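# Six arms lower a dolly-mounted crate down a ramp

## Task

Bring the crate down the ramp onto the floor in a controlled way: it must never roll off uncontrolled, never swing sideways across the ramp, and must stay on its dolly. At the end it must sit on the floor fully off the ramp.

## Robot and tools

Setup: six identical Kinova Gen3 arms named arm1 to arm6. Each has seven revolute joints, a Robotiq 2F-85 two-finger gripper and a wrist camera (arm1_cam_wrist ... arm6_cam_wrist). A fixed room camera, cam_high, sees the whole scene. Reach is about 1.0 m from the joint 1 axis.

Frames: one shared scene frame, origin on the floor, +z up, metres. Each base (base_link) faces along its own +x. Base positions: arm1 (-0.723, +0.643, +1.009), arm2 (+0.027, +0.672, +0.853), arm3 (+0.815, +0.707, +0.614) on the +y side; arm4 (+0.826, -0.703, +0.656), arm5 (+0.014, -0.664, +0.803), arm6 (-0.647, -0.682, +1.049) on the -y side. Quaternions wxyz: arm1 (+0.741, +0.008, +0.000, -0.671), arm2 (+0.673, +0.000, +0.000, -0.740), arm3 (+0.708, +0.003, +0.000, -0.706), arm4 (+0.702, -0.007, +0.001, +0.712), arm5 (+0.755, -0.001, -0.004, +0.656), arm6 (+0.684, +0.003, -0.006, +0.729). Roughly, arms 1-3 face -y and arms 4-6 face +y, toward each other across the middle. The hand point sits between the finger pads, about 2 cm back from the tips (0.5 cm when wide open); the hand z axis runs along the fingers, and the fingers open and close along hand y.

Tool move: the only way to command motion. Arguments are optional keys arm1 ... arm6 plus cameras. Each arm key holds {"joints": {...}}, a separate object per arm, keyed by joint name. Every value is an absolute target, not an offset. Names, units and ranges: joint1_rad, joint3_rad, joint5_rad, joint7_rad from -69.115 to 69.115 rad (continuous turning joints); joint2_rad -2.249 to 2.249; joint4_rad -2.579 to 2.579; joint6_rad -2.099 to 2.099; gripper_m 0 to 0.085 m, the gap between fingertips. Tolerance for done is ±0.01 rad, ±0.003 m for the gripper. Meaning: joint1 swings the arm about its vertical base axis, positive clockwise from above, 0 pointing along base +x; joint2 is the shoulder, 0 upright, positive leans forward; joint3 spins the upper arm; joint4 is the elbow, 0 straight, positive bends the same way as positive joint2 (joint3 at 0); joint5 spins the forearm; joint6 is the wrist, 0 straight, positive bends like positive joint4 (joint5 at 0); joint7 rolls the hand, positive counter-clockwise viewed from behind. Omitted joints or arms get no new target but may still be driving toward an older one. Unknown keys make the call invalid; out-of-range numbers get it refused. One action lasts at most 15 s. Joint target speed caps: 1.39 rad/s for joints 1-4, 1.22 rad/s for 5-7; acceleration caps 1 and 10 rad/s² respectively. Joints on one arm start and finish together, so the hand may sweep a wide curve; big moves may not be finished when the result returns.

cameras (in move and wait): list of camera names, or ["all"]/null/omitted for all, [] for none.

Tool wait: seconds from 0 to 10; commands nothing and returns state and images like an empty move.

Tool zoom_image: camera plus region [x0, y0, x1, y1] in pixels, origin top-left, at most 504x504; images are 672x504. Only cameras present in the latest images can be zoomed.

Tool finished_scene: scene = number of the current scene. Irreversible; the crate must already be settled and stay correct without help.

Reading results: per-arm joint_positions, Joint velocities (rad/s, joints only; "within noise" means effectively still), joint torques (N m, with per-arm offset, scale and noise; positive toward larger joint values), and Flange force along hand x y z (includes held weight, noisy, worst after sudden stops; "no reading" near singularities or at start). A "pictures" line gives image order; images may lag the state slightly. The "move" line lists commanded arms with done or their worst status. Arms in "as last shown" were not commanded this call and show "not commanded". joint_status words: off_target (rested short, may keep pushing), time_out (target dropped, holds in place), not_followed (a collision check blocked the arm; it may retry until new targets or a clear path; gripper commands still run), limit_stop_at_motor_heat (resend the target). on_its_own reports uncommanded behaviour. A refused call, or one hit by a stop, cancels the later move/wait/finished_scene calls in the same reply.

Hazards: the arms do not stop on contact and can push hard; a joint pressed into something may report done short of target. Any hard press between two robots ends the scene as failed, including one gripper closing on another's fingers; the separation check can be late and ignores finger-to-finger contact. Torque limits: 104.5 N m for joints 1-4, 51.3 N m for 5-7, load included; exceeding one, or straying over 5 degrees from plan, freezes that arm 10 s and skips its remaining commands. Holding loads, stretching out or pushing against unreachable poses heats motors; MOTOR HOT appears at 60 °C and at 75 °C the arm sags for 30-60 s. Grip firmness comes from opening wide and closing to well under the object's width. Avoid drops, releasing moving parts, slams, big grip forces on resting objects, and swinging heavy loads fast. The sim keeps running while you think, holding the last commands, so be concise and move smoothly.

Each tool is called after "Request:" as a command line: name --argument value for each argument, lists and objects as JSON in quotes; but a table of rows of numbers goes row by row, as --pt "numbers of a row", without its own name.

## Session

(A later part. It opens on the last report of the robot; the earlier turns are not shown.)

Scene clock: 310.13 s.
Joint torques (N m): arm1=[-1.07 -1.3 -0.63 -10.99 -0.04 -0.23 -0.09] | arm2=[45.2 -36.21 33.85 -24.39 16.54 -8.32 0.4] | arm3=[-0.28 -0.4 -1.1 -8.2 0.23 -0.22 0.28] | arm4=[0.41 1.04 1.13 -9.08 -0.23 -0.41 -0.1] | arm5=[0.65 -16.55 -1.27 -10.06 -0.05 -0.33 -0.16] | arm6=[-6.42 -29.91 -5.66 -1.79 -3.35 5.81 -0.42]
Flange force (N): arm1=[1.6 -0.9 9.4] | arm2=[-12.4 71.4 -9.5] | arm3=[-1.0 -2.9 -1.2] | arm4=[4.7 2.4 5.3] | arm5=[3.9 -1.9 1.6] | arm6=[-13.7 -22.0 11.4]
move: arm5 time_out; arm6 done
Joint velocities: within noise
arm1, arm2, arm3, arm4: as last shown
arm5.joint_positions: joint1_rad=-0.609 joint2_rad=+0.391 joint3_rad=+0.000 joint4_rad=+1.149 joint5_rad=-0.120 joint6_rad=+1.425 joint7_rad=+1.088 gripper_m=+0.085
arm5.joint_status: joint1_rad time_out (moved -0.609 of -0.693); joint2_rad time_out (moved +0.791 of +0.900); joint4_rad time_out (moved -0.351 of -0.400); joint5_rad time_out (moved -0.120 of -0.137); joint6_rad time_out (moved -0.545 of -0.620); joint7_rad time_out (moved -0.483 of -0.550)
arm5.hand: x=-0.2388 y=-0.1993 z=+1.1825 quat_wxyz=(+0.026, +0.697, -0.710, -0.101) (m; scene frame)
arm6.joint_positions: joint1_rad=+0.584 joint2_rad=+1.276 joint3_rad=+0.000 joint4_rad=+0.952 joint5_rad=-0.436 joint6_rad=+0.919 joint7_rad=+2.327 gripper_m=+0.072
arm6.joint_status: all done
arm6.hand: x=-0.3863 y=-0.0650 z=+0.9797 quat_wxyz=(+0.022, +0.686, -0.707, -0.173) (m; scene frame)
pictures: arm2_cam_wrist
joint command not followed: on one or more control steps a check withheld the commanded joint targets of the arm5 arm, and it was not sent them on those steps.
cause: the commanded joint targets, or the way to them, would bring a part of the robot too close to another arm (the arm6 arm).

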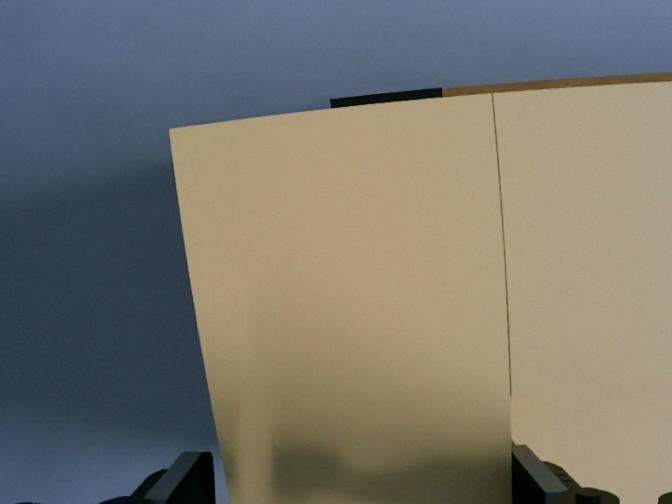

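Request:
move --arm6 '{"joints":{"gripper_m":0.085}}' --arm5 '{"joints":{"joint1_rad":-0.45,"joint2_rad":0.2,"joint4_rad":1.2,"joint5_rad":-0.1367,"joint6_rad":1.5,"joint7_rad":1.0214}}' --cameras '["arm2_cam_wrist","arm6_cam_wrist"]'

Scene clock: 311.97 s.
Joint torques (N m): arm1=[-1.11 -1.28 -0.66 -11.03 -0.05 -0.25 -0.04] | arm2=[42.93 -36.47 32.18 -22.56 15.7 -6.85 0.51] | arm3=[-0.32 -0.38 -1.07 -8.24 0.23 -0.2 0.33] | arm4=[0.35 1.01 1.08 -9.03 -0.22 -0.42 -0.09] | arm5=[0.68 -13.06 -1.37 -10.07 -0.1 -0.58 -0.14] | arm6=[-8.98 -27.12 -7.59 1.5 -3.91 7.92 -0.69]
Flange force (N): arm1=[1.7 -0.8 9.5] | arm2=[-15.1 65.8 -5.6] | arm3=[-0.9 -2.7 -1.0] | arm4=[4.6 2.4 5.1] | arm5=[2.5 -2.2 1.6] | arm6=[-17.9 -27.8 9.8]
move: arm5 done; arm6 done
Joint velocities: within noise
arm1, arm2, arm3, arm4: as last shown
arm2.hand: x=-0.4078 y=+0.0901 z=+0.9826 quat_wxyz=(+0.028, -0.691, -0.703, +0.168) (m; scene frame)
arm5.joint_positions: joint1_rad=-0.450 joint2_rad=+0.200 joint3_rad=+0.000 joint4_rad=+1.200 joint5_rad=-0.137 joint6_rad=+1.500 joint7_rad=+1.021 gripper_m=+0.085
arm5.joint_status: all done
arm5.hand: x=-0.1486 y=-0.2263 z=+1.2547 quat_wxyz=(+0.018, +0.615, -0.776, -0.136) (m; scene frame)
arm6.joint_positions: joint1_rad=+0.584 joint2_rad=+1.276 joint3_rad=+0.000 joint4_rad=+0.952 joint5_rad=-0.436 joint6_rad=+0.919 joint7_rad=+2.327 gripper_m=+0.085
arm6.joint_status: all done
arm6.hand: x=-0.3862 y=-0.0650 z=+0.9797 quat_wxyz=(+0.022, +0.686, -0.707, -0.173) (m; scene frame)
pictures: arm2_cam_wrist, arm6_cam_wrist

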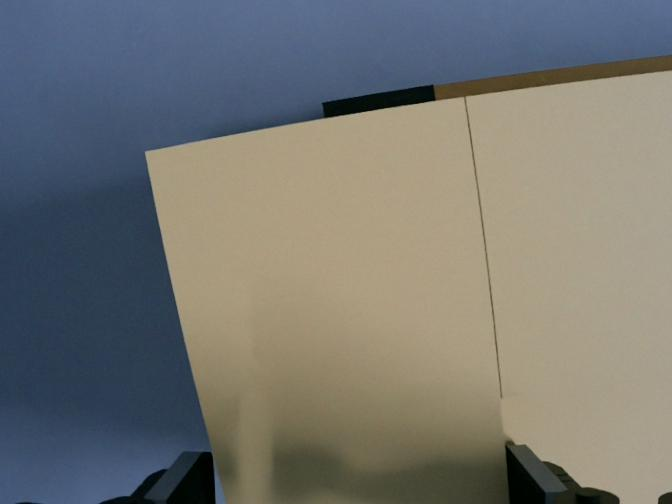

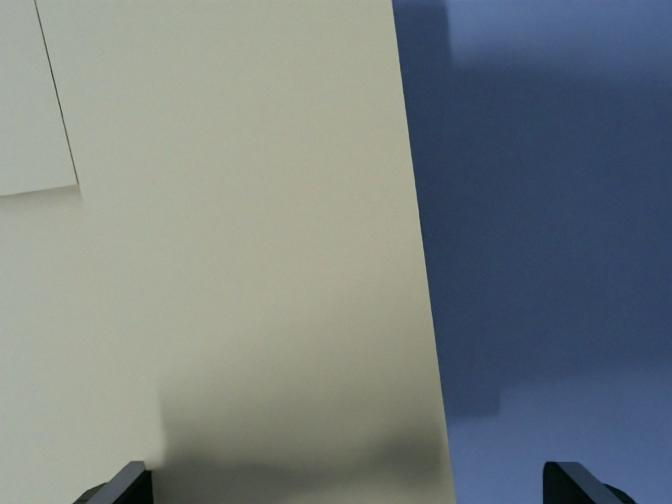

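Request:
move --arm6 '{"joints":{"gripper_m":0.072}}' --cameras '[]'

Request:
move --arm2 '{"joints":{"joint1_rad":0.434,"joint2_rad":0.9588,"joint4_rad":0.9531,"joint5_rad":0.1688,"joint6_rad":0.9205,"joint7_rad":2.0413}}' --cameras '["arm2_cam_wrist","arm6_cam_wrist"]'

Scene clock: 320.17 s.
Joint torques (N m): arm1=[-1.06 -1.26 -0.63 -10.96 -0.07 -0.23 -0.07] | arm2=[30.28 -33.54 22.97 -18.69 11.17 -5.25 0.51] | arm3=[-0.31 -0.42 -1.1 -8.22 0.21 -0.2 0.31] | arm4=[0.39 1.01 1.09 -9.05 -0.22 -0.42 -0.09] | arm5=[0.63 -13.09 -1.35 -10.07 -0.1 -0.47 -0.12] | arm6=[-25.76 -10.21 -20.16 10.53 -8.23 12.17 -0.7]
Flange force (N): arm1=[1.6 -0.9 9.4] | arm2=[-11.6 46.1 -3.7] | arm3=[-1.1 -2.8 -1.1] | arm4=[4.6 2.4 5.2] | arm5=[2.5 -2.3 1.9] | arm6=[-16.9 -45.0 -18.2]
move: arm6 done
Joint velocities: within noise
arm1, arm2, arm3, arm4, arm5: as last shown
arm6.joint_positions: joint1_rad=+0.584 joint2_rad=+1.276 joint3_rad=+0.000 joint4_rad=+0.952 joint5_rad=-0.436 joint6_rad=+0.919 joint7_rad=+2.327 gripper_m=+0.072
arm6.joint_status: all done
arm6.hand: x=-0.3862 y=-0.0650 z=+0.9797 quat_wxyz=(+0.022, +0.686, -0.707, -0.173) (m; scene frame)
pictures: none
No camera images: "cameras" was empty.

Scene clock: 321.03 s.
Joint torques (N m): arm1=[-1.07 -1.31 -0.63 -10.98 -0.03 -0.25 -0.07] | arm2=[11.02 -30.94 8.77 -21.93 4.62 -9.9 -0.28] | arm3=[-0.31 -0.38 -1.08 -8.23 0.24 -0.22 0.29] | arm4=[0.36 0.98 1.12 -9.06 -0.23 -0.41 -0.09] | arm5=[0.73 -13.05 -1.32 -10.05 -0.02 -0.55 -0.16] | arm6=[-29.65 -28.52 -24.66 -0.7 -11.36 9.36 -0.15]
Flange force (N): arm1=[1.5 -0.8 9.3] | arm2=[15.5 29.3 -12.7] | arm3=[-0.9 -2.8 -1.1] | arm4=[4.6 2.5 5.2] | arm5=[2.5 -2.2 1.6] | arm6=[0.0 -51.0 -1.1]
move: arm2 done
Joint velocities: within noise
arm1, arm3, arm4, arm5, arm6: as last shown
arm2.joint_positions: joint1_rad=+0.434 joint2_rad=+0.959 joint3_rad=+0.000 joint4_rad=+0.953 joint5_rad=+0.169 joint6_rad=+0.920 joint7_rad=+2.041 gripper_m=+0.072
arm2.joint_status: all done
arm2.hand: x=-0.4021 y=+0.0700 z=+0.9809 quat_wxyz=(+0.028, -0.689, -0.705, +0.168) (m; scene frame)
arm6.hand: x=-0.3863 y=-0.0650 z=+0.9797 quat_wxyz=(+0.022, +0.686, -0.707, -0.173) (m; scene frame)
pictures: arm2_cam_wrist, arm6_cam_wrist

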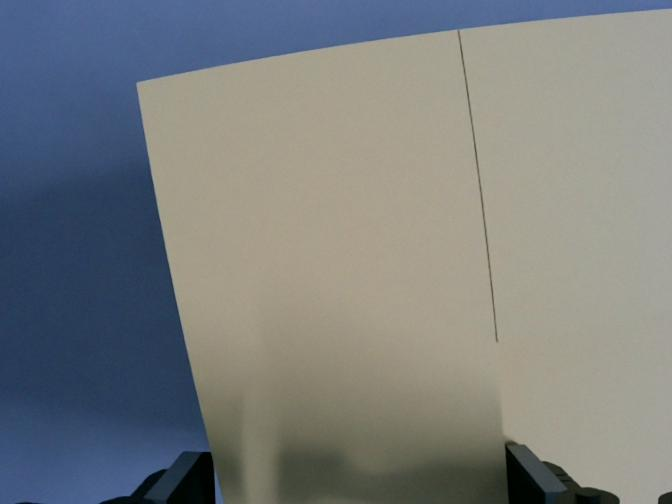

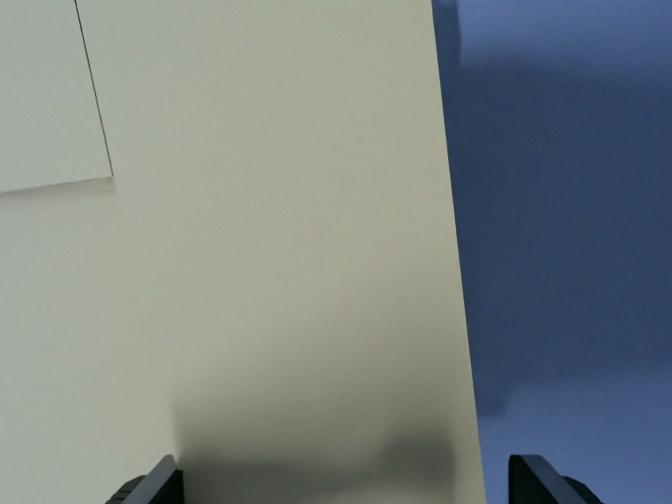

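Request:
move --arm2 '{"joints":{"joint1_rad":0.4105,"joint2_rad":0.997,"joint4_rad":0.8767,"joint5_rad":0.1726,"joint6_rad":0.9619,"joint7_rad":2.0267}}' --cameras '["arm2_cam_wrist","arm6_cam_wrist"]'

Scene clock: 322.40 s.
Joint torques (N m): arm1=[-1.11 -1.25 -0.64 -10.93 -0.01 -0.21 -0.07] | arm2=[9.23 -29.77 7.35 -16.3 3.93 -6.12 0.16] | arm3=[-0.31 -0.33 -1.1 -8.24 0.23 -0.2 0.27] | arm4=[0.36 1 1.06 -9.05 -0.24 -0.4 -0.07] | arm5=[0.7 -13.01 -1.42 -10.09 -0.08 -0.54 -0.08] | arm6=[-33.44 -30.98 -28.02 2.18 -12.58 13.04 -0.41]
Flange force (N): arm1=[1.6 -0.8 9.3] | arm2=[4.8 18.8 -7.4] | arm3=[-0.9 -3.0 -1.0] | arm4=[4.6 2.4 5.2] | arm5=[2.7 -2.2 1.7] | arm6=[-6.2 -63.2 6.9]
move: arm2 done
Joint velocities: within noise
arm1, arm3, arm4, arm5, arm6: as last shown
arm2.joint_positions: joint1_rad=+0.410 joint2_rad=+0.997 joint3_rad=+0.000 joint4_rad=+0.877 joint5_rad=+0.173 joint6_rad=+0.962 joint7_rad=+2.027 gripper_m=+0.072
arm2.joint_status: all done
arm2.hand: x=-0.3954 y=+0.0508 z=+0.9789 quat_wxyz=(+0.028, -0.687, -0.706, +0.168) (m; scene frame)
pictures: arm2_cam_wrist, arm6_cam_wrist

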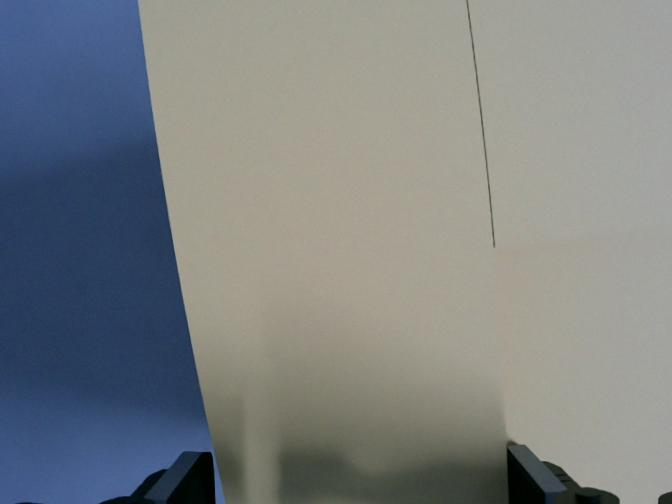

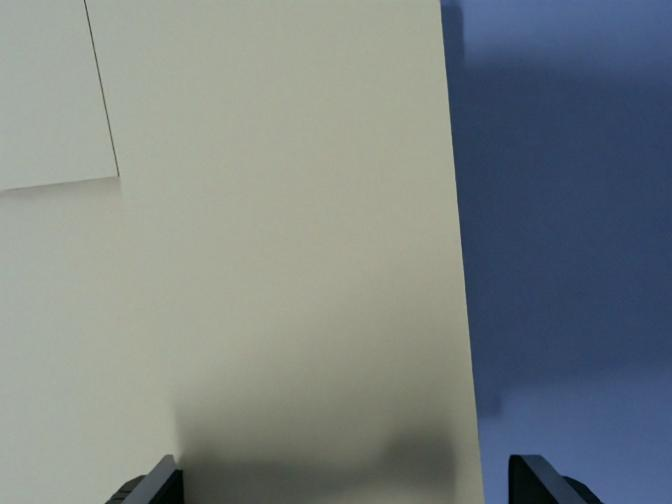

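Request:
move --arm6 '{"joints":{"gripper_m":0.085}}' --cameras '["arm2_cam_wrist","arm6_cam_wrist"]'

Scene clock: 323.87 s.
Joint torques (N m): arm1=[-1.12 -1.34 -0.64 -11.03 -0.05 -0.25 -0.05] | arm2=[26.58 -33.58 19.1 -21.33 10.29 -8.35 0.07] | arm3=[-0.32 -0.37 -1.06 -8.25 0.19 -0.21 0.31] | arm4=[0.38 1.01 1.12 -9.03 -0.23 -0.41 -0.08] | arm5=[0.64 -13.09 -1.41 -10.12 -0.03 -0.48 -0.13] | arm6=[-20.38 -38.42 -17.61 -4.08 -8.73 8.44 -0.23]
Flange force (N): arm1=[1.5 -0.8 9.5] | arm2=[1.8 45.3 -10.7] | arm3=[-0.9 -2.7 -1.0] | arm4=[4.6 2.5 5.1] | arm5=[2.6 -2.5 2.0] | arm6=[-5.1 -44.8 18.2]
move: arm6 done
Joint velocities: within noise
arm1, arm2, arm3, arm4, arm5: as last shown
arm6.joint_positions: joint1_rad=+0.584 joint2_rad=+1.276 joint3_rad=+0.000 joint4_rad=+0.952 joint5_rad=-0.436 joint6_rad=+0.919 joint7_rad=+2.327 gripper_m=+0.085
arm6.joint_status: all done
arm6.hand: x=-0.3863 y=-0.0650 z=+0.9797 quat_wxyz=(+0.022, +0.686, -0.707, -0.173) (m; scene frame)
pictures: arm2_cam_wrist, arm6_cam_wrist

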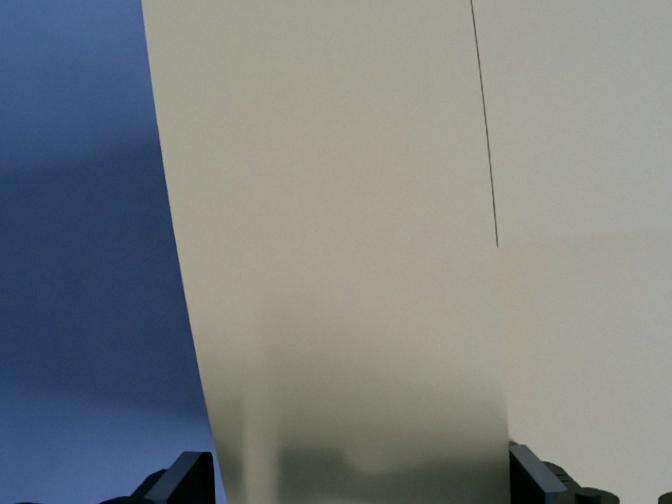

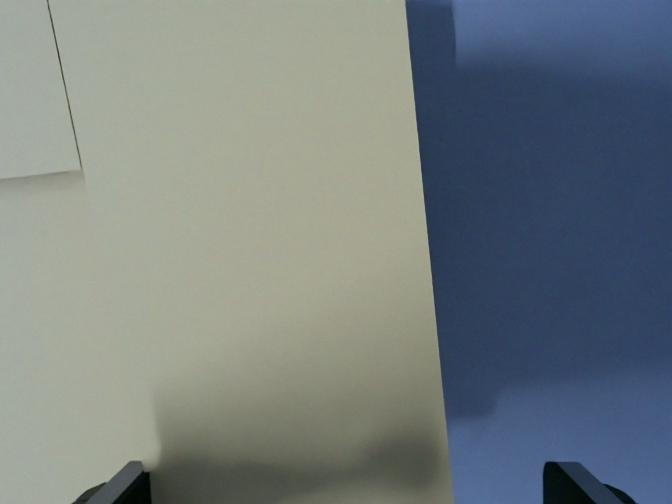

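Request:
move --arm6 '{"joints":{"joint1_rad":0.590}}' --cameras '[]'

Request:
move --arm6 '{"joints":{"joint1_rad":0.598}}' --cameras '["arm2_cam_wrist","arm6_cam_wrist"]'

Scene clock: 324.83 s.
Joint torques (N m): arm1=[-1.12 -1.31 -0.63 -10.96 -0.05 -0.21 -0.07] | arm2=[33.43 -36.66 23.81 -23.56 12.81 -8.8 0.17] | arm3=[-0.3 -0.3 -1.06 -8.24 0.21 -0.2 0.29] | arm4=[0.35 1.02 1.11 -9.03 -0.25 -0.42 -0.07] | arm5=[0.69 -13.02 -1.26 -10.06 -0.11 -0.53 -0.13] | arm6=[-12.01 -32.54 -10.42 -1.38 -5.42 7.72 -0.49]
Flange force (N): arm1=[1.5 -0.8 9.4] | arm2=[-0.1 55.9 -8.9] | arm3=[-0.8 -2.8 -0.9] | arm4=[4.6 2.5 5.1] | arm5=[2.6 -2.2 1.7] | arm6=[-12.8 -32.5 14.7]
move: arm6 done
Joint velocities: within noise
arm1, arm2, arm3, arm4, arm5: as last shown
arm2.hand: x=-0.3954 y=+0.0508 z=+0.9790 quat_wxyz=(+0.028, -0.687, -0.706, +0.168) (m; scene frame)
arm6.joint_positions: joint1_rad=+0.590 joint2_rad=+1.276 joint3_rad=+0.000 joint4_rad=+0.952 joint5_rad=-0.436 joint6_rad=+0.919 joint7_rad=+2.327 gripper_m=+0.085
arm6.joint_status: all done
arm6.hand: x=-0.3825 y=-0.0665 z=+0.9797 quat_wxyz=(+0.022, +0.684, -0.709, -0.173) (m; scene frame)
pictures: none
No camera images: "cameras" was empty.

Scene clock: 325.33 s.
Joint torques (N m): arm1=[-1.1 -1.29 -0.67 -10.94 -0.07 -0.22 -0.04] | arm2=[44.3 -38.57 31.16 -26.52 16.75 -10.37 0.09] | arm3=[-0.32 -0.33 -1.11 -8.21 0.23 -0.18 0.3] | arm4=[0.38 1 1.11 -9.07 -0.22 -0.41 -0.07] | arm5=[0.73 -13.09 -1.44 -10.19 -0.1 -0.58 -0.17] | arm6=[-7.91 -29.76 -6.79 -1.32 -3.88 6.28 -0.48]
Flange force (N): arm1=[1.5 -0.9 9.3] | arm2=[-2.6 72.0 -11.9] | arm3=[-0.9 -2.9 -1.0] | arm4=[4.6 2.5 5.3] | arm5=[2.8 -2.5 1.9] | arm6=[-13.8 -24.6 11.1]
move: arm6 done
Joint velocities: within noise
arm1.joint_positions: joint1_rad=+0.000 joint2_rad=-0.400 joint3_rad=+0.000 joint4_rad=+1.500 joint5_rad=+0.000 joint6_rad=+1.970 joint7_rad=+1.571 gripper_m=+0.085
arm1.joint_status: not commanded
arm1.hand: x=-0.7400 y=+0.4972 z=+1.5122 quat_wxyz=(-0.027, -0.671, -0.741, +0.016) (m; scene frame)
arm2, arm5: as last shown
arm2.hand: x=-0.3954 y=+0.0508 z=+0.9789 quat_wxyz=(+0.028, -0.687, -0.706, +0.168) (m; scene frame)
arm3.joint_positions: joint1_rad=+0.428 joint2_rad=-0.420 joint3_rad=-0.114 joint4_rad=+1.539 joint5_rad=-0.034 joint6_rad=+1.985 joint7_rad=+1.341 gripper_m=+0.085
arm3.joint_status: not commanded
arm3.hand: x=+0.7696 y=+0.5907 z=+1.1089 quat_wxyz=(-0.006, -0.869, -0.495, +0.016) (m; scene frame)
arm4.joint_positions: joint1_rad=-0.423 joint2_rad=-0.413 joint3_rad=-0.036 joint4_rad=+1.450 joint5_rad=-0.024 joint6_rad=+1.972 joint7_rad=+1.392 gripper_m=+0.085
arm4.joint_status: not commanded
arm4.hand: x=+0.7699 y=-0.5637 z=+1.1754 quat_wxyz=(-0.024, +0.804, -0.591, -0.054) (m; scene frame)
arm6.joint_positions: joint1_rad=+0.598 joint2_rad=+1.276 joint3_rad=+0.000 joint4_rad=+0.952 joint5_rad=-0.436 joint6_rad=+0.919 joint7_rad=+2.327 gripper_m=+0.085
arm6.joint_status: all done
arm6.hand: x=-0.3776 y=-0.0687 z=+0.9797 quat_wxyz=(+0.021, +0.681, -0.712, -0.173) (m; scene frame)
pictures: arm2_cam_wrist, arm6_cam_wrist

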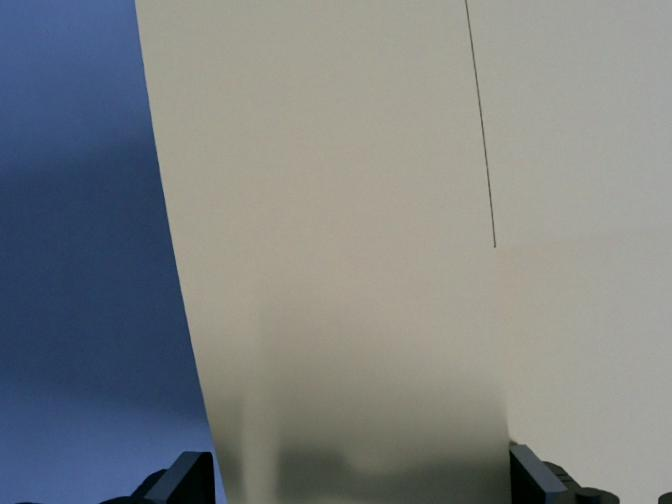

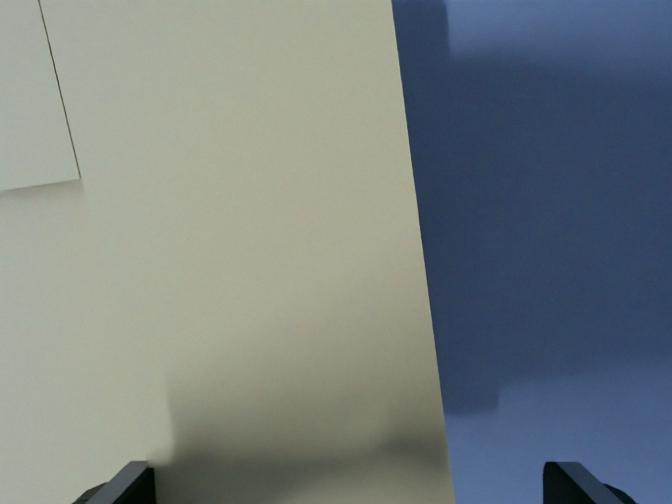

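Request:
move --arm6 '{"joints":{"joint1_rad":0.604}}' --cameras '["arm2_cam_wrist","arm6_cam_wrist"]'

Scene clock: 326.80 s.
Joint torques (N m): arm1=[-1.06 -1.25 -0.67 -10.95 -0.05 -0.23 -0.06] | arm2=[49.15 -40.66 34.58 -30.56 18.66 -12.84 -0.1] | arm3=[-0.31 -0.34 -1.08 -8.22 0.21 -0.19 0.28] | arm4=[0.35 1 1.08 -9.03 -0.24 -0.41 -0.08] | arm5=[0.65 -13.09 -1.44 -10.02 -0.09 -0.49 -0.1] | arm6=[-1 -27.59 -0.87 -4.76 -1.6 1.82 -0.15]
Flange force (N): arm1=[1.6 -0.9 9.3] | arm2=[2.6 83.2 -15.0] | arm3=[-0.9 -2.9 -1.0] | arm4=[4.6 2.4 5.1] | arm5=[2.3 -2.1 1.7] | arm6=[-8.8 -7.9 4.3]
move: arm6 done
Joint velocities: within noise
arm1, arm2, arm3, arm4, arm5: as last shown
arm2.hand: x=-0.3954 y=+0.0508 z=+0.9790 quat_wxyz=(+0.028, -0.687, -0.706, +0.168) (m; scene frame)
arm6.joint_positions: joint1_rad=+0.604 joint2_rad=+1.276 joint3_rad=+0.000 joint4_rad=+0.952 joint5_rad=-0.436 joint6_rad=+0.919 joint7_rad=+2.327 gripper_m=+0.085
arm6.joint_status: all done
arm6.hand: x=-0.3741 y=-0.0703 z=+0.9797 quat_wxyz=(+0.021, +0.679, -0.714, -0.173) (m; scene frame)
pictures: arm2_cam_wrist, arm6_cam_wrist

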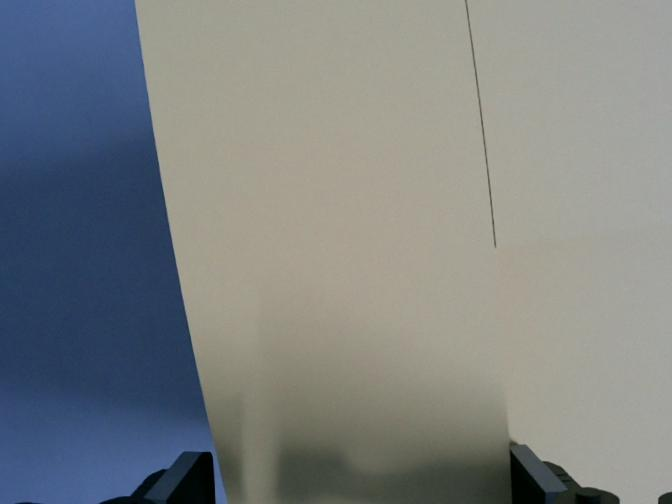

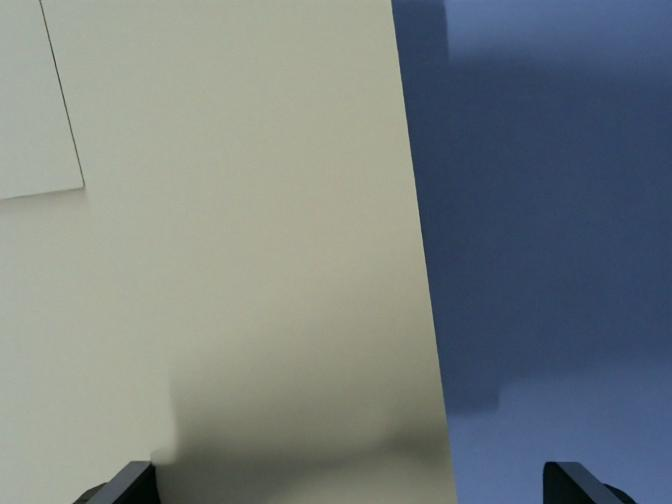

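Request:
move --arm6 '{"joints":{"joint1_rad":0.632,"joint2_rad":1.15,"joint4_rad":0.914,"joint6_rad":1.081}}' --cameras '["arm2_cam_wrist","arm6_cam_wrist"]'

Scene clock: 328.30 s.
Joint torques (N m): arm1=[-1.13 -1.29 -0.66 -10.96 -0.05 -0.22 -0.04] | arm2=[52.54 -41.37 36.93 -32.55 19.97 -14.06 -0.22] | arm3=[-0.3 -0.38 -1.12 -8.22 0.2 -0.22 0.3] | arm4=[0.38 1.01 1.1 -9.07 -0.2 -0.42 -0.08] | arm5=[0.54 -13.04 -1.36 -10.05 -0.02 -0.51 -0.21] | arm6=[1.05 -27.11 0.78 -7.35 -1.18 -0.07 0.03]
Flange force (N): arm1=[1.5 -0.8 9.4] | arm2=[5.1 90.2 -17.3] | arm3=[-1.0 -3.0 -1.1] | arm4=[4.7 2.5 5.2] | arm5=[2.3 -2.7 1.7] | arm6=[-6.0 -2.2 0.8]
move: arm6 done
Joint velocities: within noise
arm1, arm2, arm3, arm4: as last shown
arm2.hand: x=-0.3954 y=+0.0508 z=+0.9789 quat_wxyz=(+0.028, -0.687, -0.706, +0.168) (m; scene frame)
arm5.joint_positions: joint1_rad=-0.450 joint2_rad=+0.200 joint3_rad=+0.000 joint4_rad=+1.200 joint5_rad=-0.137 joint6_rad=+1.500 joint7_rad=+1.021 gripper_m=+0.085
arm5.joint_status: not commanded
arm5.hand: x=-0.1486 y=-0.2263 z=+1.2547 quat_wxyz=(+0.018, +0.615, -0.776, -0.136) (m; scene frame)
arm6.joint_positions: joint1_rad=+0.632 joint2_rad=+1.150 joint3_rad=+0.000 joint4_rad=+0.914 joint5_rad=-0.436 joint6_rad=+1.081 joint7_rad=+2.327 gripper_m=+0.085
arm6.joint_status: all done
arm6.hand: x=-0.3627 y=-0.0664 z=+1.0767 quat_wxyz=(+0.020, +0.687, -0.700, -0.192) (m; scene frame)
pictures: arm2_cam_wrist, arm6_cam_wrist

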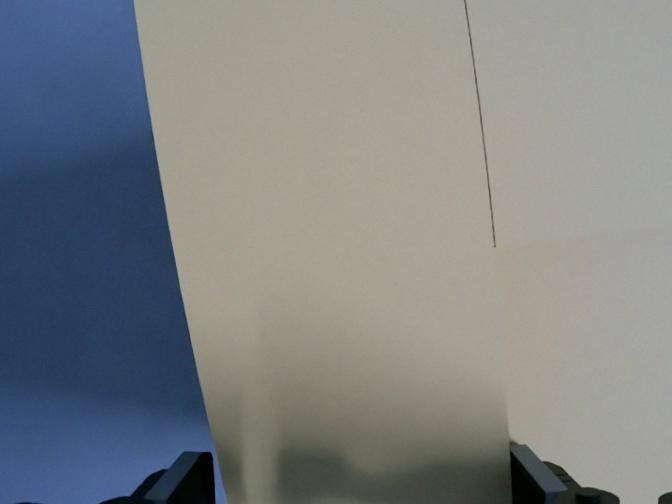

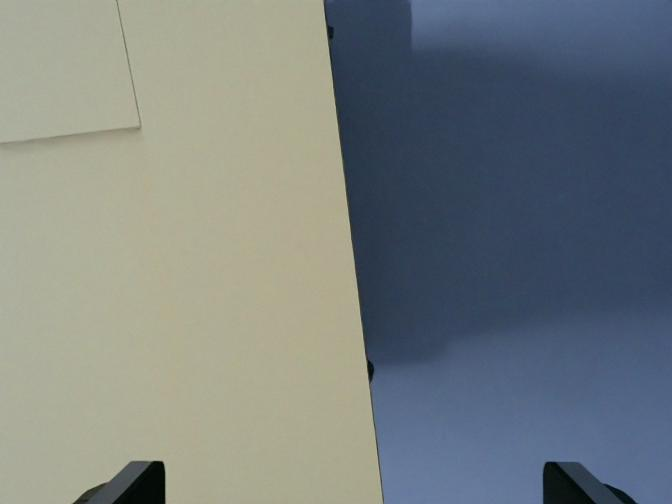

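Request:
move --arm6 '{"joints":{"joint1_rad":0.3,"joint2_rad":0.4,"joint4_rad":1.2,"joint5_rad":-0.2,"joint6_rad":1.5,"joint7_rad":1.9}}' --cameras '[]'

Request:
move --arm6 '{"joints":{"joint1_rad":0,"joint2_rad":-0.4,"joint4_rad":1.5,"joint5_rad":0,"joint6_rad":1.97,"joint7_rad":1.571}}' --arm5 '{"joints":{"joint1_rad":-0.668,"joint2_rad":0.7714,"joint4_rad":0.9047,"joint5_rad":-0.147,"joint6_rad":1.154,"joint7_rad":1.05}}' --cameras '["arm2_cam_wrist","arm5_cam_wrist"]'

Scene clock: 334.97 s.
Joint torques (N m): arm1=[-1.13 -1.31 -0.63 -10.97 -0.03 -0.21 -0.05] | arm2=[52.52 -41.41 37.02 -32.46 19.99 -14.09 -0.19] | arm3=[-0.28 -0.34 -1.09 -8.23 0.19 -0.21 0.29] | arm4=[0.38 0.99 1.08 -9.05 -0.23 -0.41 -0.07] | arm5=[0.76 -13.06 -1.37 -10.15 -0.08 -0.55 -0.16] | arm6=[1.17 -17.07 1.31 -8.44 -0.79 -0.32 0.05]
Flange force (N): arm1=[1.5 -0.7 9.4] | arm2=[4.4 89.7 -17.1] | arm3=[-0.9 -2.9 -1.0] | arm4=[4.6 2.4 5.2] | arm5=[2.8 -2.3 1.9] | arm6=[-4.5 1.8 -2.4]
move: arm6 done
Joint velocities: within noise
arm1, arm3, arm4, arm5: as last shown
arm2.joint_positions: joint1_rad=+0.411 joint2_rad=+0.997 joint3_rad=+0.000 joint4_rad=+0.877 joint5_rad=+0.173 joint6_rad=+0.962 joint7_rad=+2.027 gripper_m=+0.072
arm2.joint_status: not commanded
arm2.hand: x=-0.3955 y=+0.0508 z=+0.9790 quat_wxyz=(+0.028, -0.687, -0.706, +0.168) (m; scene frame)
arm6.joint_positions: joint1_rad=+0.300 joint2_rad=+0.400 joint3_rad=+0.000 joint4_rad=+1.200 joint5_rad=-0.200 joint6_rad=+1.500 joint7_rad=+1.900 gripper_m=+0.085
arm6.joint_status: all done
arm6.hand: x=-0.5696 y=-0.2001 z=+1.4134 quat_wxyz=(+0.024, +0.732, -0.673, -0.100) (m; scene frame)
pictures: none
No camera images: "cameras" was empty.

Scene clock: 337.07 s.
Joint torques (N m): arm1=[-1.11 -1.34 -0.67 -10.95 -0.04 -0.21 -0.04] | arm2=[52.6 -41.38 36.98 -32.46 19.98 -14.05 -0.26] | arm3=[-0.36 -0.35 -1.07 -8.23 0.2 -0.19 0.27] | arm4=[0.36 0.99 1.06 -9.07 -0.23 -0.41 -0.09] | arm5=[0.76 -23.04 -1.32 -10.39 -0.03 -0.76 -0.13] | arm6=[1.11 0.35 1.21 -7.47 -0.18 -0.42 0.04]
Flange force (N): arm1=[1.4 -0.8 9.3] | arm2=[4.5 89.8 -17.2] | arm3=[-0.9 -2.9 -1.0] | arm4=[4.6 2.3 5.2] | arm5=[5.8 -2.2 -0.5] | arm6=[0.1 4.0 -3.5]
move: arm5 done; arm6 done
Joint velocities: within noise
arm1, arm2, arm3, arm4: as last shown
arm5.joint_positions: joint1_rad=-0.668 joint2_rad=+0.771 joint3_rad=+0.000 joint4_rad=+0.905 joint5_rad=-0.147 joint6_rad=+1.154 joint7_rad=+1.050 gripper_m=+0.085
arm5.joint_status: all done
arm5.hand: x=-0.3562 y=-0.0678 z=+1.0628 quat_wxyz=(+0.024, +0.687, -0.707, -0.167) (m; scene frame)
arm6.joint_positions: joint1_rad=+0.000 joint2_rad=-0.400 joint3_rad=+0.000 joint4_rad=+1.500 joint5_rad=+0.000 joint6_rad=+1.970 joint7_rad=+1.571 gripper_m=+0.085
arm6.joint_status: all done
arm6.hand: x=-0.6332 y=-0.5482 z=+1.5550 quat_wxyz=(-0.030, +0.729, -0.683, -0.029) (m; scene frame)
pictures: arm2_cam_wrist, arm5_cam_wrist

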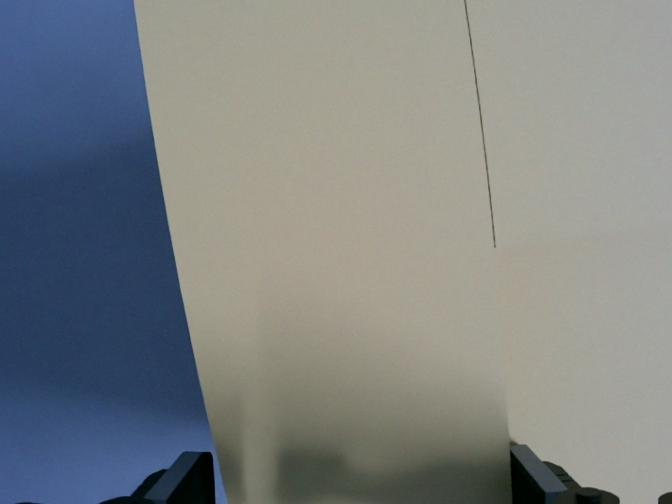

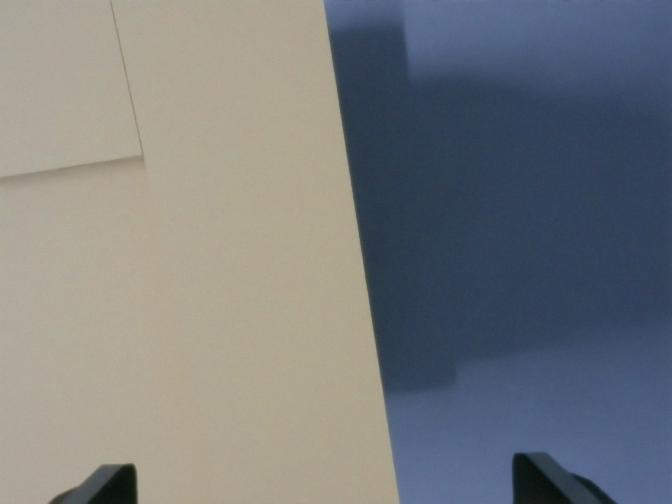

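Request:
move --arm5 '{"joints":{"joint1_rad":-0.6746,"joint2_rad":0.789,"joint4_rad":0.948,"joint5_rad":-0.149,"joint6_rad":1.09,"joint7_rad":1.049}}' --cameras '["arm5_cam_wrist"]'

Scene clock: 339.67 s.
Joint torques (N m): arm1=[-1.13 -1.3 -0.61 -10.97 -0.07 -0.23 -0.04] | arm2=[52.63 -41.38 36.96 -32.52 19.99 -14.1 -0.24] | arm3=[-0.31 -0.38 -1.09 -8.19 0.23 -0.2 0.3] | arm4=[0.37 1 1.1 -9.06 -0.23 -0.41 -0.09] | arm5=[0.73 -23.2 -1.35 -10.3 -0.04 -0.73 -0.18] | arm6=[1.16 0.34 1.2 -7.48 -0.19 -0.4 0.06]
Flange force (N): arm1=[1.5 -0.7 9.4] | arm2=[4.6 90.0 -17.3] | arm3=[-1.0 -2.8 -1.2] | arm4=[4.6 2.4 5.2] | arm5=[5.6 -2.1 -0.8] | arm6=[0.1 4.0 -3.4]
move: arm5 done
Joint velocities: within noise
arm1, arm2, arm3, arm4, arm6: as last shown
arm5.joint_positions: joint1_rad=-0.675 joint2_rad=+0.789 joint3_rad=+0.000 joint4_rad=+0.948 joint5_rad=-0.149 joint6_rad=+1.090 joint7_rad=+1.049 gripper_m=+0.085
arm5.joint_status: all done
arm5.hand: x=-0.3612 y=-0.0665 z=+1.0388 quat_wxyz=(+0.024, +0.685, -0.708, -0.168) (m; scene frame)
pictures: arm5_cam_wrist

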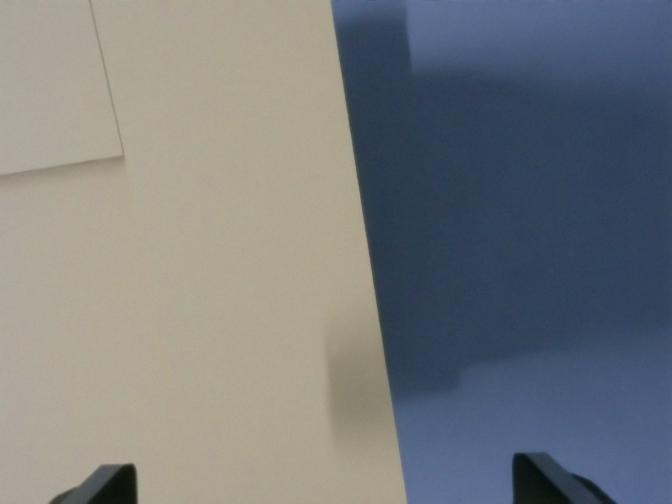

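Request:
move --arm5 '{"joints":{"joint1_rad":-0.673,"joint2_rad":0.8085,"joint4_rad":0.9905,"joint5_rad":-0.1493,"joint6_rad":1.027,"joint7_rad":1.0485}}' --cameras '["arm5_cam_wrist"]'

Scene clock: 341.57 s.
Joint torques (N m): arm1=[-1.03 -1.33 -0.65 -11.04 -0.04 -0.22 -0.04] | arm2=[52.62 -41.41 36.97 -32.46 20.01 -14.02 -0.19] | arm3=[-0.28 -0.35 -1.11 -8.22 0.22 -0.21 0.29] | arm4=[0.35 1.01 1.09 -9.09 -0.21 -0.43 -0.09] | arm5=[0.68 -23.35 -1.3 -10.18 -0.11 -0.72 -0.17] | arm6=[1.14 0.33 1.2 -7.46 -0.17 -0.4 0.04]
Flange force (N): arm1=[1.5 -0.8 9.7] | arm2=[4.6 90.0 -17.1] | arm3=[-0.9 -2.9 -1.1] | arm4=[4.7 2.4 5.3] | arm5=[5.3 -2.0 -1.1] | arm6=[0.0 4.0 -3.5]
move: arm5 done
Joint velocities: within noise
arm1, arm2, arm3, arm4, arm6: as last shown
arm5.joint_positions: joint1_rad=-0.673 joint2_rad=+0.809 joint3_rad=+0.000 joint4_rad=+0.990 joint5_rad=-0.149 joint6_rad=+1.027 joint7_rad=+1.048 gripper_m=+0.085
arm5.joint_status: all done
arm5.hand: x=-0.3601 y=-0.0631 z=+1.0138 quat_wxyz=(+0.023, +0.681, -0.712, -0.168) (m; scene frame)
pictures: arm5_cam_wrist

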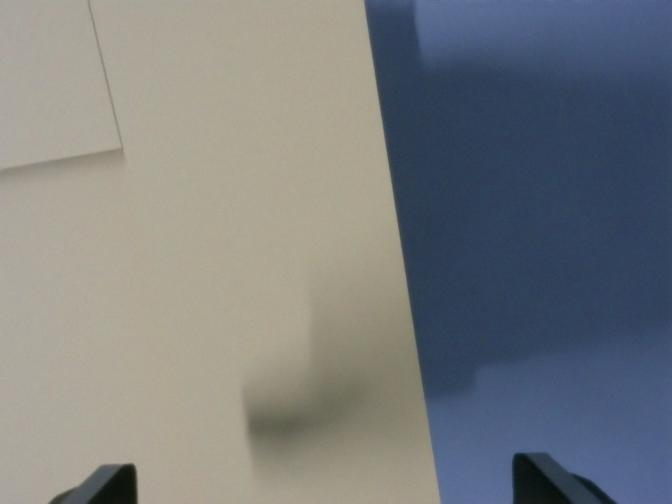

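Request:
move --arm5 '{"joints":{"joint1_rad":-0.6805,"joint2_rad":0.836,"joint4_rad":1.041,"joint5_rad":-0.15,"joint6_rad":0.949,"joint7_rad":1.048}}' --cameras '["arm5_cam_wrist"]'

Scene clock: 343.00 s.
Joint torques (N m): arm1=[-1.09 -1.32 -0.59 -10.95 -0.06 -0.23 -0.06] | arm2=[52.6 -41.4 37.01 -32.49 19.98 -14.04 -0.23] | arm3=[-0.28 -0.41 -1.09 -8.21 0.21 -0.2 0.29] | arm4=[0.36 0.97 1.08 -9.03 -0.23 -0.43 -0.07] | arm5=[0.82 -23.56 -1.32 -10.01 -0.03 -0.69 -0.12] | arm6=[1.15 0.34 1.22 -7.45 -0.2 -0.4 0.05]
Flange force (N): arm1=[1.5 -0.7 9.3] | arm2=[4.7 90.0 -17.2] | arm3=[-1.1 -2.9 -1.1] | arm4=[4.5 2.4 5.0] | arm5=[5.3 -1.5 -1.3] | arm6=[0.0 4.0 -3.6]
move: arm5 done
Joint velocities: within noise
arm1, arm2, arm3, arm4, arm6: as last shown
arm5.joint_positions: joint1_rad=-0.680 joint2_rad=+0.836 joint3_rad=+0.000 joint4_rad=+1.041 joint5_rad=-0.150 joint6_rad=+0.949 joint7_rad=+1.048 gripper_m=+0.085
arm5.joint_status: all done
arm5.hand: x=-0.3636 y=-0.0635 z=+0.9815 quat_wxyz=(+0.021, +0.680, -0.714, -0.168) (m; scene frame)
pictures: arm5_cam_wrist

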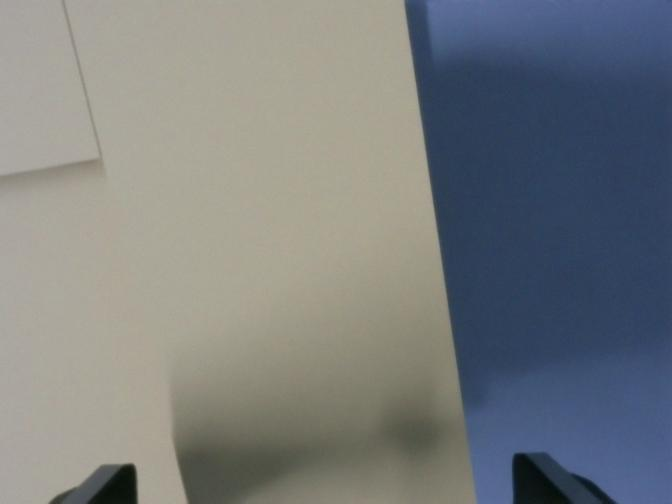

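Request:
move --arm5 '{"joints":{"gripper_m":0.073}}' --cameras '["arm5_cam_wrist"]'

Scene clock: 344.23 s.
Joint torques (N m): arm1=[-1.12 -1.31 -0.66 -11.02 -0.05 -0.25 -0.06] | arm2=[52.55 -41.45 36.98 -32.54 19.97 -14.06 -0.24] | arm3=[-0.31 -0.34 -1.1 -8.23 0.21 -0.21 0.32] | arm4=[0.36 1.01 1.09 -9.05 -0.22 -0.45 -0.07] | arm5=[0.8 -23.5 -1.3 -10.06 -0.05 -0.77 -0.12] | arm6=[1.14 0.34 1.23 -7.44 -0.18 -0.38 0.04]
Flange force (N): arm1=[1.6 -0.9 9.5] | arm2=[4.8 90.0 -17.1] | arm3=[-0.9 -2.8 -1.0] | arm4=[4.7 2.5 5.1] | arm5=[5.4 -1.6 -1.5] | arm6=[0.0 4.0 -3.5]
move: arm5 done
Joint velocities: within noise
arm1.joint_positions: joint1_rad=+0.000 joint2_rad=-0.400 joint3_rad=+0.000 joint4_rad=+1.500 joint5_rad=+0.000 joint6_rad=+1.970 joint7_rad=+1.571 gripper_m=+0.085
arm1.joint_status: not commanded
arm1.hand: x=-0.7400 y=+0.4972 z=+1.5122 quat_wxyz=(-0.027, -0.671, -0.741, +0.016) (m; scene frame)
arm2, arm6: as last shown
arm3.joint_positions: joint1_rad=+0.428 joint2_rad=-0.420 joint3_rad=-0.114 joint4_rad=+1.539 joint5_rad=-0.034 joint6_rad=+1.985 joint7_rad=+1.341 gripper_m=+0.085
arm3.joint_status: not commanded
arm3.hand: x=+0.7696 y=+0.5907 z=+1.1089 quat_wxyz=(-0.006, -0.869, -0.495, +0.016) (m; scene frame)
arm4.joint_positions: joint1_rad=-0.423 joint2_rad=-0.413 joint3_rad=-0.036 joint4_rad=+1.450 joint5_rad=-0.024 joint6_rad=+1.972 joint7_rad=+1.392 gripper_m=+0.085
arm4.joint_status: not commanded
arm4.hand: x=+0.7699 y=-0.5637 z=+1.1754 quat_wxyz=(-0.024, +0.804, -0.591, -0.054) (m; scene frame)
arm5.joint_positions: joint1_rad=-0.680 joint2_rad=+0.836 joint3_rad=+0.000 joint4_rad=+1.041 joint5_rad=-0.150 joint6_rad=+0.949 joint7_rad=+1.048 gripper_m=+0.073
arm5.joint_status: all done
arm5.hand: x=-0.3636 y=-0.0635 z=+0.9815 quat_wxyz=(+0.021, +0.680, -0.714, -0.168) (m; scene frame)
pictures: arm5_cam_wrist

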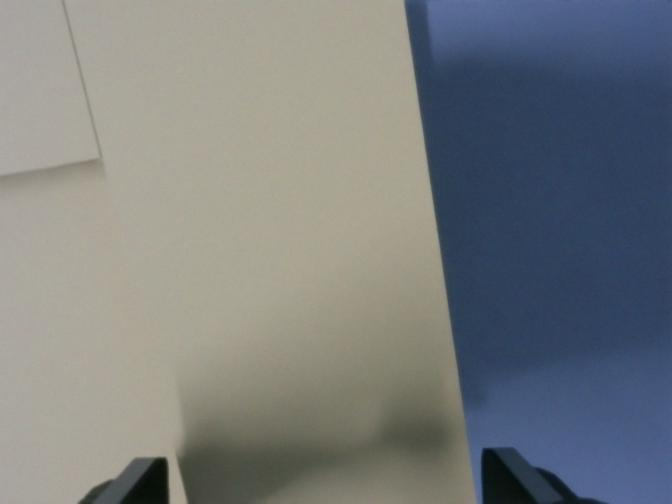

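Request:
move --arm2 '{"joints":{"joint1_rad":0.4063,"joint2_rad":0.96,"joint4_rad":0.9626,"joint5_rad":0.1815,"joint6_rad":0.9146,"joint7_rad":2.0103}}' --cameras '[]'

Request:
move --arm2 '{"joints":{"joint1_rad":0.4022,"joint2_rad":0.923,"joint4_rad":1.0485,"joint5_rad":0.1903,"joint6_rad":0.8674,"joint7_rad":1.9939}}' --cameras '["arm2_cam_wrist","arm5_cam_wrist"]'

Scene clock: 347.20 s.
Joint torques (N m): arm1=[-1.11 -1.32 -0.63 -10.96 -0.04 -0.26 -0.06] | arm2=[46.28 -47.53 33.7 -22.6 16.93 -3.39 0.79] | arm3=[-0.27 -0.34 -1.08 -8.24 0.22 -0.18 0.28] | arm4=[0.36 1.01 1.09 -9.04 -0.23 -0.41 -0.06] | arm5=[-18.01 -26.4 -17.36 -11.89 -7.66 -0.52 -0.85] | arm6=[1.14 0.34 1.2 -7.47 -0.18 -0.4 0.04]
Flange force (N): arm1=[1.5 -0.8 9.2] | arm2=[-24.7 65.9 14.8] | arm3=[-0.9 -2.9 -0.9] | arm4=[4.6 2.5 5.1] | arm5=[-8.5 -25.2 -1.1] | arm6=[0.1 3.9 -3.5]
move: arm2 done
Joint velocities: within noise
arm1, arm3, arm4, arm5, arm6: as last shown
arm2.joint_positions: joint1_rad=+0.406 joint2_rad=+0.960 joint3_rad=+0.000 joint4_rad=+0.963 joint5_rad=+0.182 joint6_rad=+0.915 joint7_rad=+2.010 gripper_m=+0.072
arm2.joint_status: all done
arm2.hand: x=-0.3869 y=+0.0615 z=+0.9774 quat_wxyz=(+0.029, -0.687, -0.706, +0.168) (m; scene frame)
arm5.joint_positions: joint1_rad=-0.681 joint2_rad=+0.836 joint3_rad=+0.000 joint4_rad=+1.041 joint5_rad=-0.150 joint6_rad=+0.949 joint7_rad=+1.048 gripper_m=+0.073
pictures: none
No camera images: "cameras" was empty.

Scene clock: 348.10 s.
Joint torques (N m): arm1=[-1.08 -1.29 -0.66 -11.02 -0.06 -0.21 -0.07] | arm2=[18.55 -32.9 14.53 -13.7 6.93 -1.88 0.7] | arm3=[-0.28 -0.33 -1.07 -8.23 0.23 -0.23 0.28] | arm4=[0.39 1.01 1.1 -9.06 -0.23 -0.42 -0.08] | arm5=[-32.36 -31.08 -29.33 -22.01 -13.37 -7.01 -0.85] | arm6=[1.16 0.35 1.2 -7.49 -0.19 -0.38 0.05]
Flange force (N): arm1=[1.6 -0.9 9.6] | arm2=[-12.4 25.9 4.3] | arm3=[-0.8 -2.8 -1.1] | arm4=[4.6 2.4 5.2] | arm5=[-1.4 -54.1 -7.8] | arm6=[0.1 3.9 -3.3]
move: arm2 done
Joint velocities: within noise
arm1, arm3, arm4, arm6: as last shown
arm2.joint_positions: joint1_rad=+0.402 joint2_rad=+0.923 joint3_rad=+0.000 joint4_rad=+1.048 joint5_rad=+0.190 joint6_rad=+0.867 joint7_rad=+1.994 gripper_m=+0.072
arm2.joint_status: all done
arm2.hand: x=-0.3775 y=+0.0732 z=+0.9757 quat_wxyz=(+0.029, -0.687, -0.706, +0.168) (m; scene frame)
arm5.joint_positions: joint1_rad=-0.680 joint2_rad=+0.836 joint3_rad=+0.000 joint4_rad=+1.041 joint5_rad=-0.150 joint6_rad=+0.949 joint7_rad=+1.048 gripper_m=+0.073
arm5.joint_status: not commanded
arm5.hand: x=-0.3635 y=-0.0634 z=+0.9814 quat_wxyz=(+0.021, +0.680, -0.714, -0.167) (m; scene frame)
pictures: arm2_cam_wrist, arm5_cam_wrist

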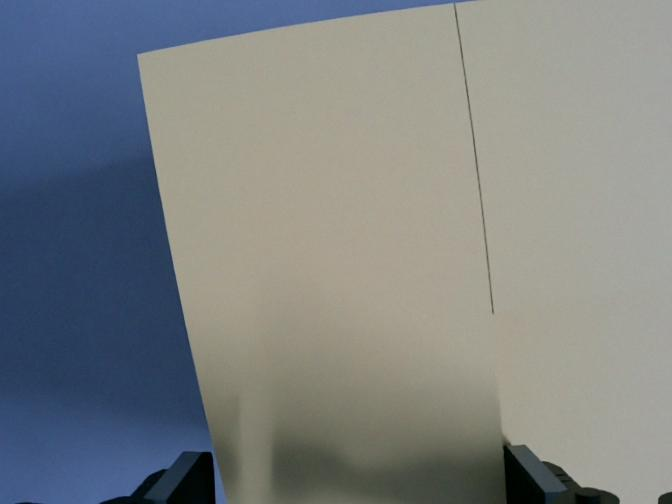

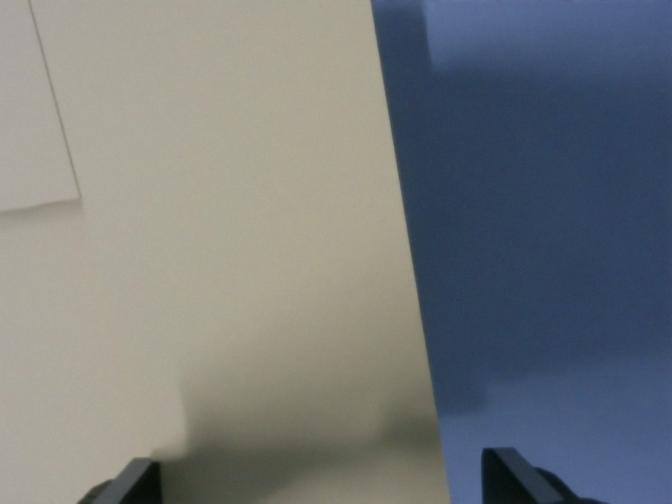

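Request:
move --arm2 '{"joints":{"joint1_rad":0.398,"joint2_rad":0.886,"joint4_rad":1.1343,"joint5_rad":0.1992,"joint6_rad":0.8201,"joint7_rad":1.9775}}' --cameras '["arm2_cam_wrist","arm5_cam_wrist"]'

Scene clock: 349.60 s.
Joint torques (N m): arm1=[-1.12 -1.32 -0.63 -11.03 -0.07 -0.24 -0.06] | arm2=[5.91 -28.85 5.63 -12.59 2.64 -2.6 0.49] | arm3=[-0.32 -0.37 -1.12 -8.23 0.2 -0.19 0.29] | arm4=[0.4 1.02 1.06 -9.07 -0.2 -0.41 -0.07] | arm5=[-40.79 -32.04 -36.61 -27.54 -16.63 -11.19 -0.81] | arm6=[1.16 0.33 1.2 -7.47 -0.19 -0.4 0.04]
Flange force (N): arm1=[1.6 -0.8 9.6] | arm2=[-1.8 10.7 1.2] | arm3=[-1.0 -3.0 -1.0] | arm4=[4.7 2.4 5.3] | arm5=[3.3 -70.8 -15.2] | arm6=[0.0 3.9 -3.5]
move: arm2 done
Joint velocities: within noise
arm1, arm3, arm4, arm6: as last shown
arm2.joint_positions: joint1_rad=+0.398 joint2_rad=+0.886 joint3_rad=+0.000 joint4_rad=+1.134 joint5_rad=+0.199 joint6_rad=+0.820 joint7_rad=+1.978 gripper_m=+0.072
arm2.joint_status: all done
arm2.hand: x=-0.3673 y=+0.0857 z=+0.9738 quat_wxyz=(+0.028, -0.687, -0.707, +0.168) (m; scene frame)
arm5.joint_positions: joint1_rad=-0.681 joint2_rad=+0.836 joint3_rad=+0.000 joint4_rad=+1.041 joint5_rad=-0.150 joint6_rad=+0.949 joint7_rad=+1.048 gripper_m=+0.073
arm5.joint_status: not commanded
arm5.hand: x=-0.3640 y=-0.0636 z=+0.9816 quat_wxyz=(+0.022, +0.680, -0.713, -0.168) (m; scene frame)
pictures: arm2_cam_wrist, arm5_cam_wrist

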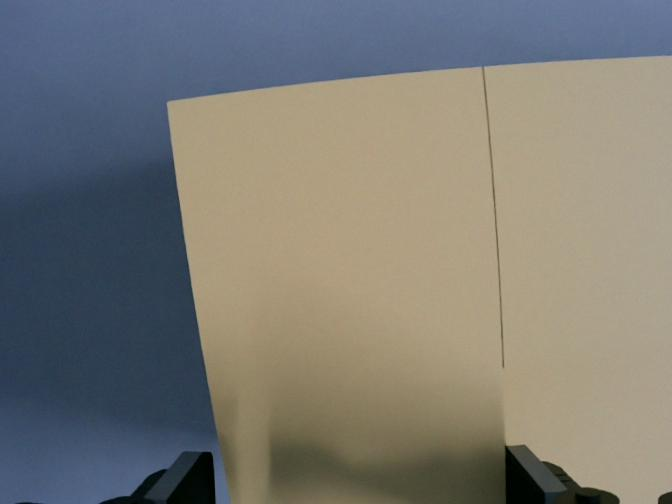

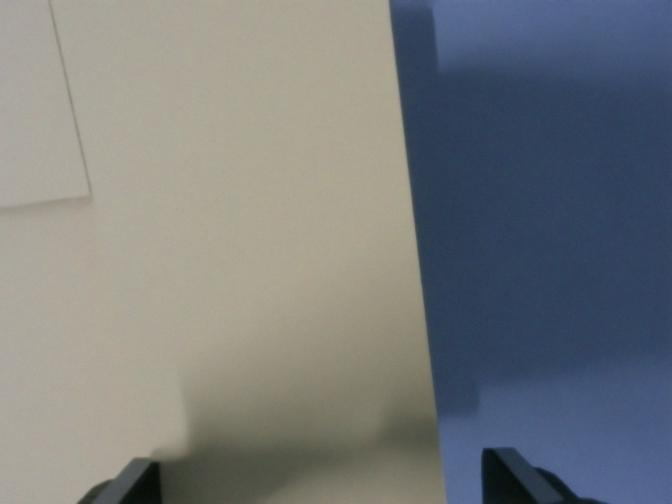

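Request:
zoom_image --camera "cam_high" --region '[280, 120, 480, 350]'

Request:
move --cameras '["cam_high"]'

Request:
zoom_image --camera "cam_high" --region '[280, 120, 480, 350]'

This scene's latest camera images include none from cam_high. They are from: arm2_cam_wrist, arm5_cam_wrist. cam_high's image comes with the result of a call that names it in "cameras".

Scene clock: 365.30 s.
Joint torques (N m): arm1=[-1.12 -1.23 -0.7 -11 -0.04 -0.22 -0.09] | arm2=[10.94 -29.81 9.23 -15.57 4.35 -4.32 0.36] | arm3=[-0.3 -0.36 -1.11 -8.24 0.22 -0.18 0.3] | arm4=[0.38 1.03 1.1 -9.04 -0.21 -0.41 -0.09] | arm5=[-35.69 -31.09 -32.1 -26.13 -14.58 -10.56 -0.66] | arm6=[1.14 0.33 1.21 -7.44 -0.19 -0.39 0.07]
Flange force (N): arm1=[1.7 -1.1 9.6] | arm2=[0.4 20.8 -2.3] | arm3=[-0.9 -2.9 -0.9] | arm4=[4.6 2.4 5.2] | arm5=[5.0 -63.3 -14.4] | arm6=[0.0 4.1 -3.6]
Joint velocities: within noise
arm1.joint_positions: joint1_rad=+0.000 joint2_rad=-0.400 joint3_rad=+0.000 joint4_rad=+1.500 joint5_rad=+0.000 joint6_rad=+1.970 joint7_rad=+1.571 gripper_m=+0.085
arm1.joint_status: not commanded
arm1.hand: x=-0.7400 y=+0.4972 z=+1.5122 quat_wxyz=(-0.027, -0.671, -0.741, +0.016) (m; scene frame)
arm2.joint_positions: joint1_rad=+0.398 joint2_rad=+0.886 joint3_rad=+0.000 joint4_rad=+1.134 joint5_rad=+0.199 joint6_rad=+0.820 joint7_rad=+1.978 gripper_m=+0.072
arm2.joint_status: all done
arm2.hand: x=-0.3675 y=+0.0858 z=+0.9739 quat_wxyz=(+0.028, -0.687, -0.706, +0.168) (m; scene frame)
arm3.joint_positions: joint1_rad=+0.428 joint2_rad=-0.420 joint3_rad=-0.114 joint4_rad=+1.539 joint5_rad=-0.034 joint6_rad=+1.985 joint7_rad=+1.341 gripper_m=+0.085
arm3.joint_status: not commanded
arm3.hand: x=+0.7696 y=+0.5907 z=+1.1089 quat_wxyz=(-0.006, -0.869, -0.495, +0.016) (m; scene frame)
arm4.joint_positions: joint1_rad=-0.423 joint2_rad=-0.413 joint3_rad=-0.036 joint4_rad=+1.450 joint5_rad=-0.024 joint6_rad=+1.972 joint7_rad=+1.392 gripper_m=+0.085
arm4.joint_status: not commanded
arm4.hand: x=+0.7699 y=-0.5637 z=+1.1754 quat_wxyz=(-0.024, +0.804, -0.591, -0.054) (m; scene frame)
arm5.joint_positions: joint1_rad=-0.680 joint2_rad=+0.836 joint3_rad=+0.000 joint4_rad=+1.041 joint5_rad=-0.150 joint6_rad=+0.949 joint7_rad=+1.048 gripper_m=+0.073
arm5.joint_status: not commanded
arm5.hand: x=-0.3636 y=-0.0635 z=+0.9815 quat_wxyz=(+0.021, +0.680, -0.714, -0.168) (m; scene frame)
arm6.joint_positions: joint1_rad=+0.000 joint2_rad=-0.400 joint3_rad=+0.000 joint4_rad=+1.500 joint5_rad=+0.000 joint6_rad=+1.970 joint7_rad=+1.571 gripper_m=+0.085
arm6.joint_status: not commanded
arm6.hand: x=-0.6332 y=-0.5482 z=+1.5550 quat_wxyz=(-0.030, +0.729, -0.683, -0.029) (m; scene frame)
pictures: cam_high

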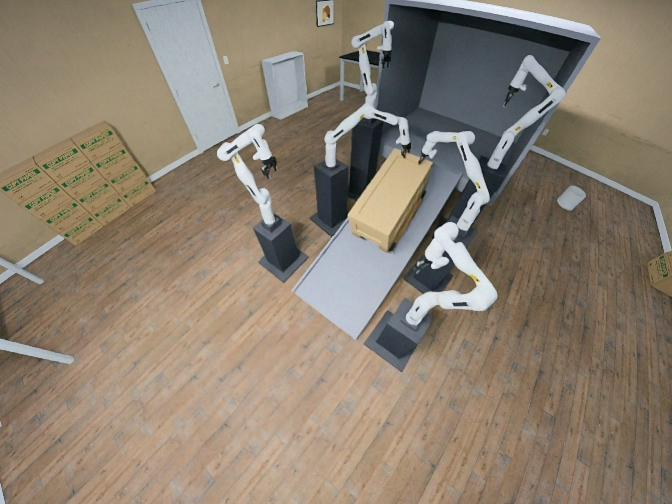

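Scaled by 2.191 from the camera's 672x504 image, which has a finer 960x720 frame.

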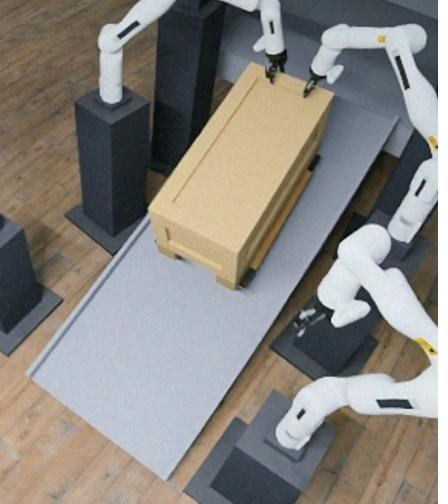

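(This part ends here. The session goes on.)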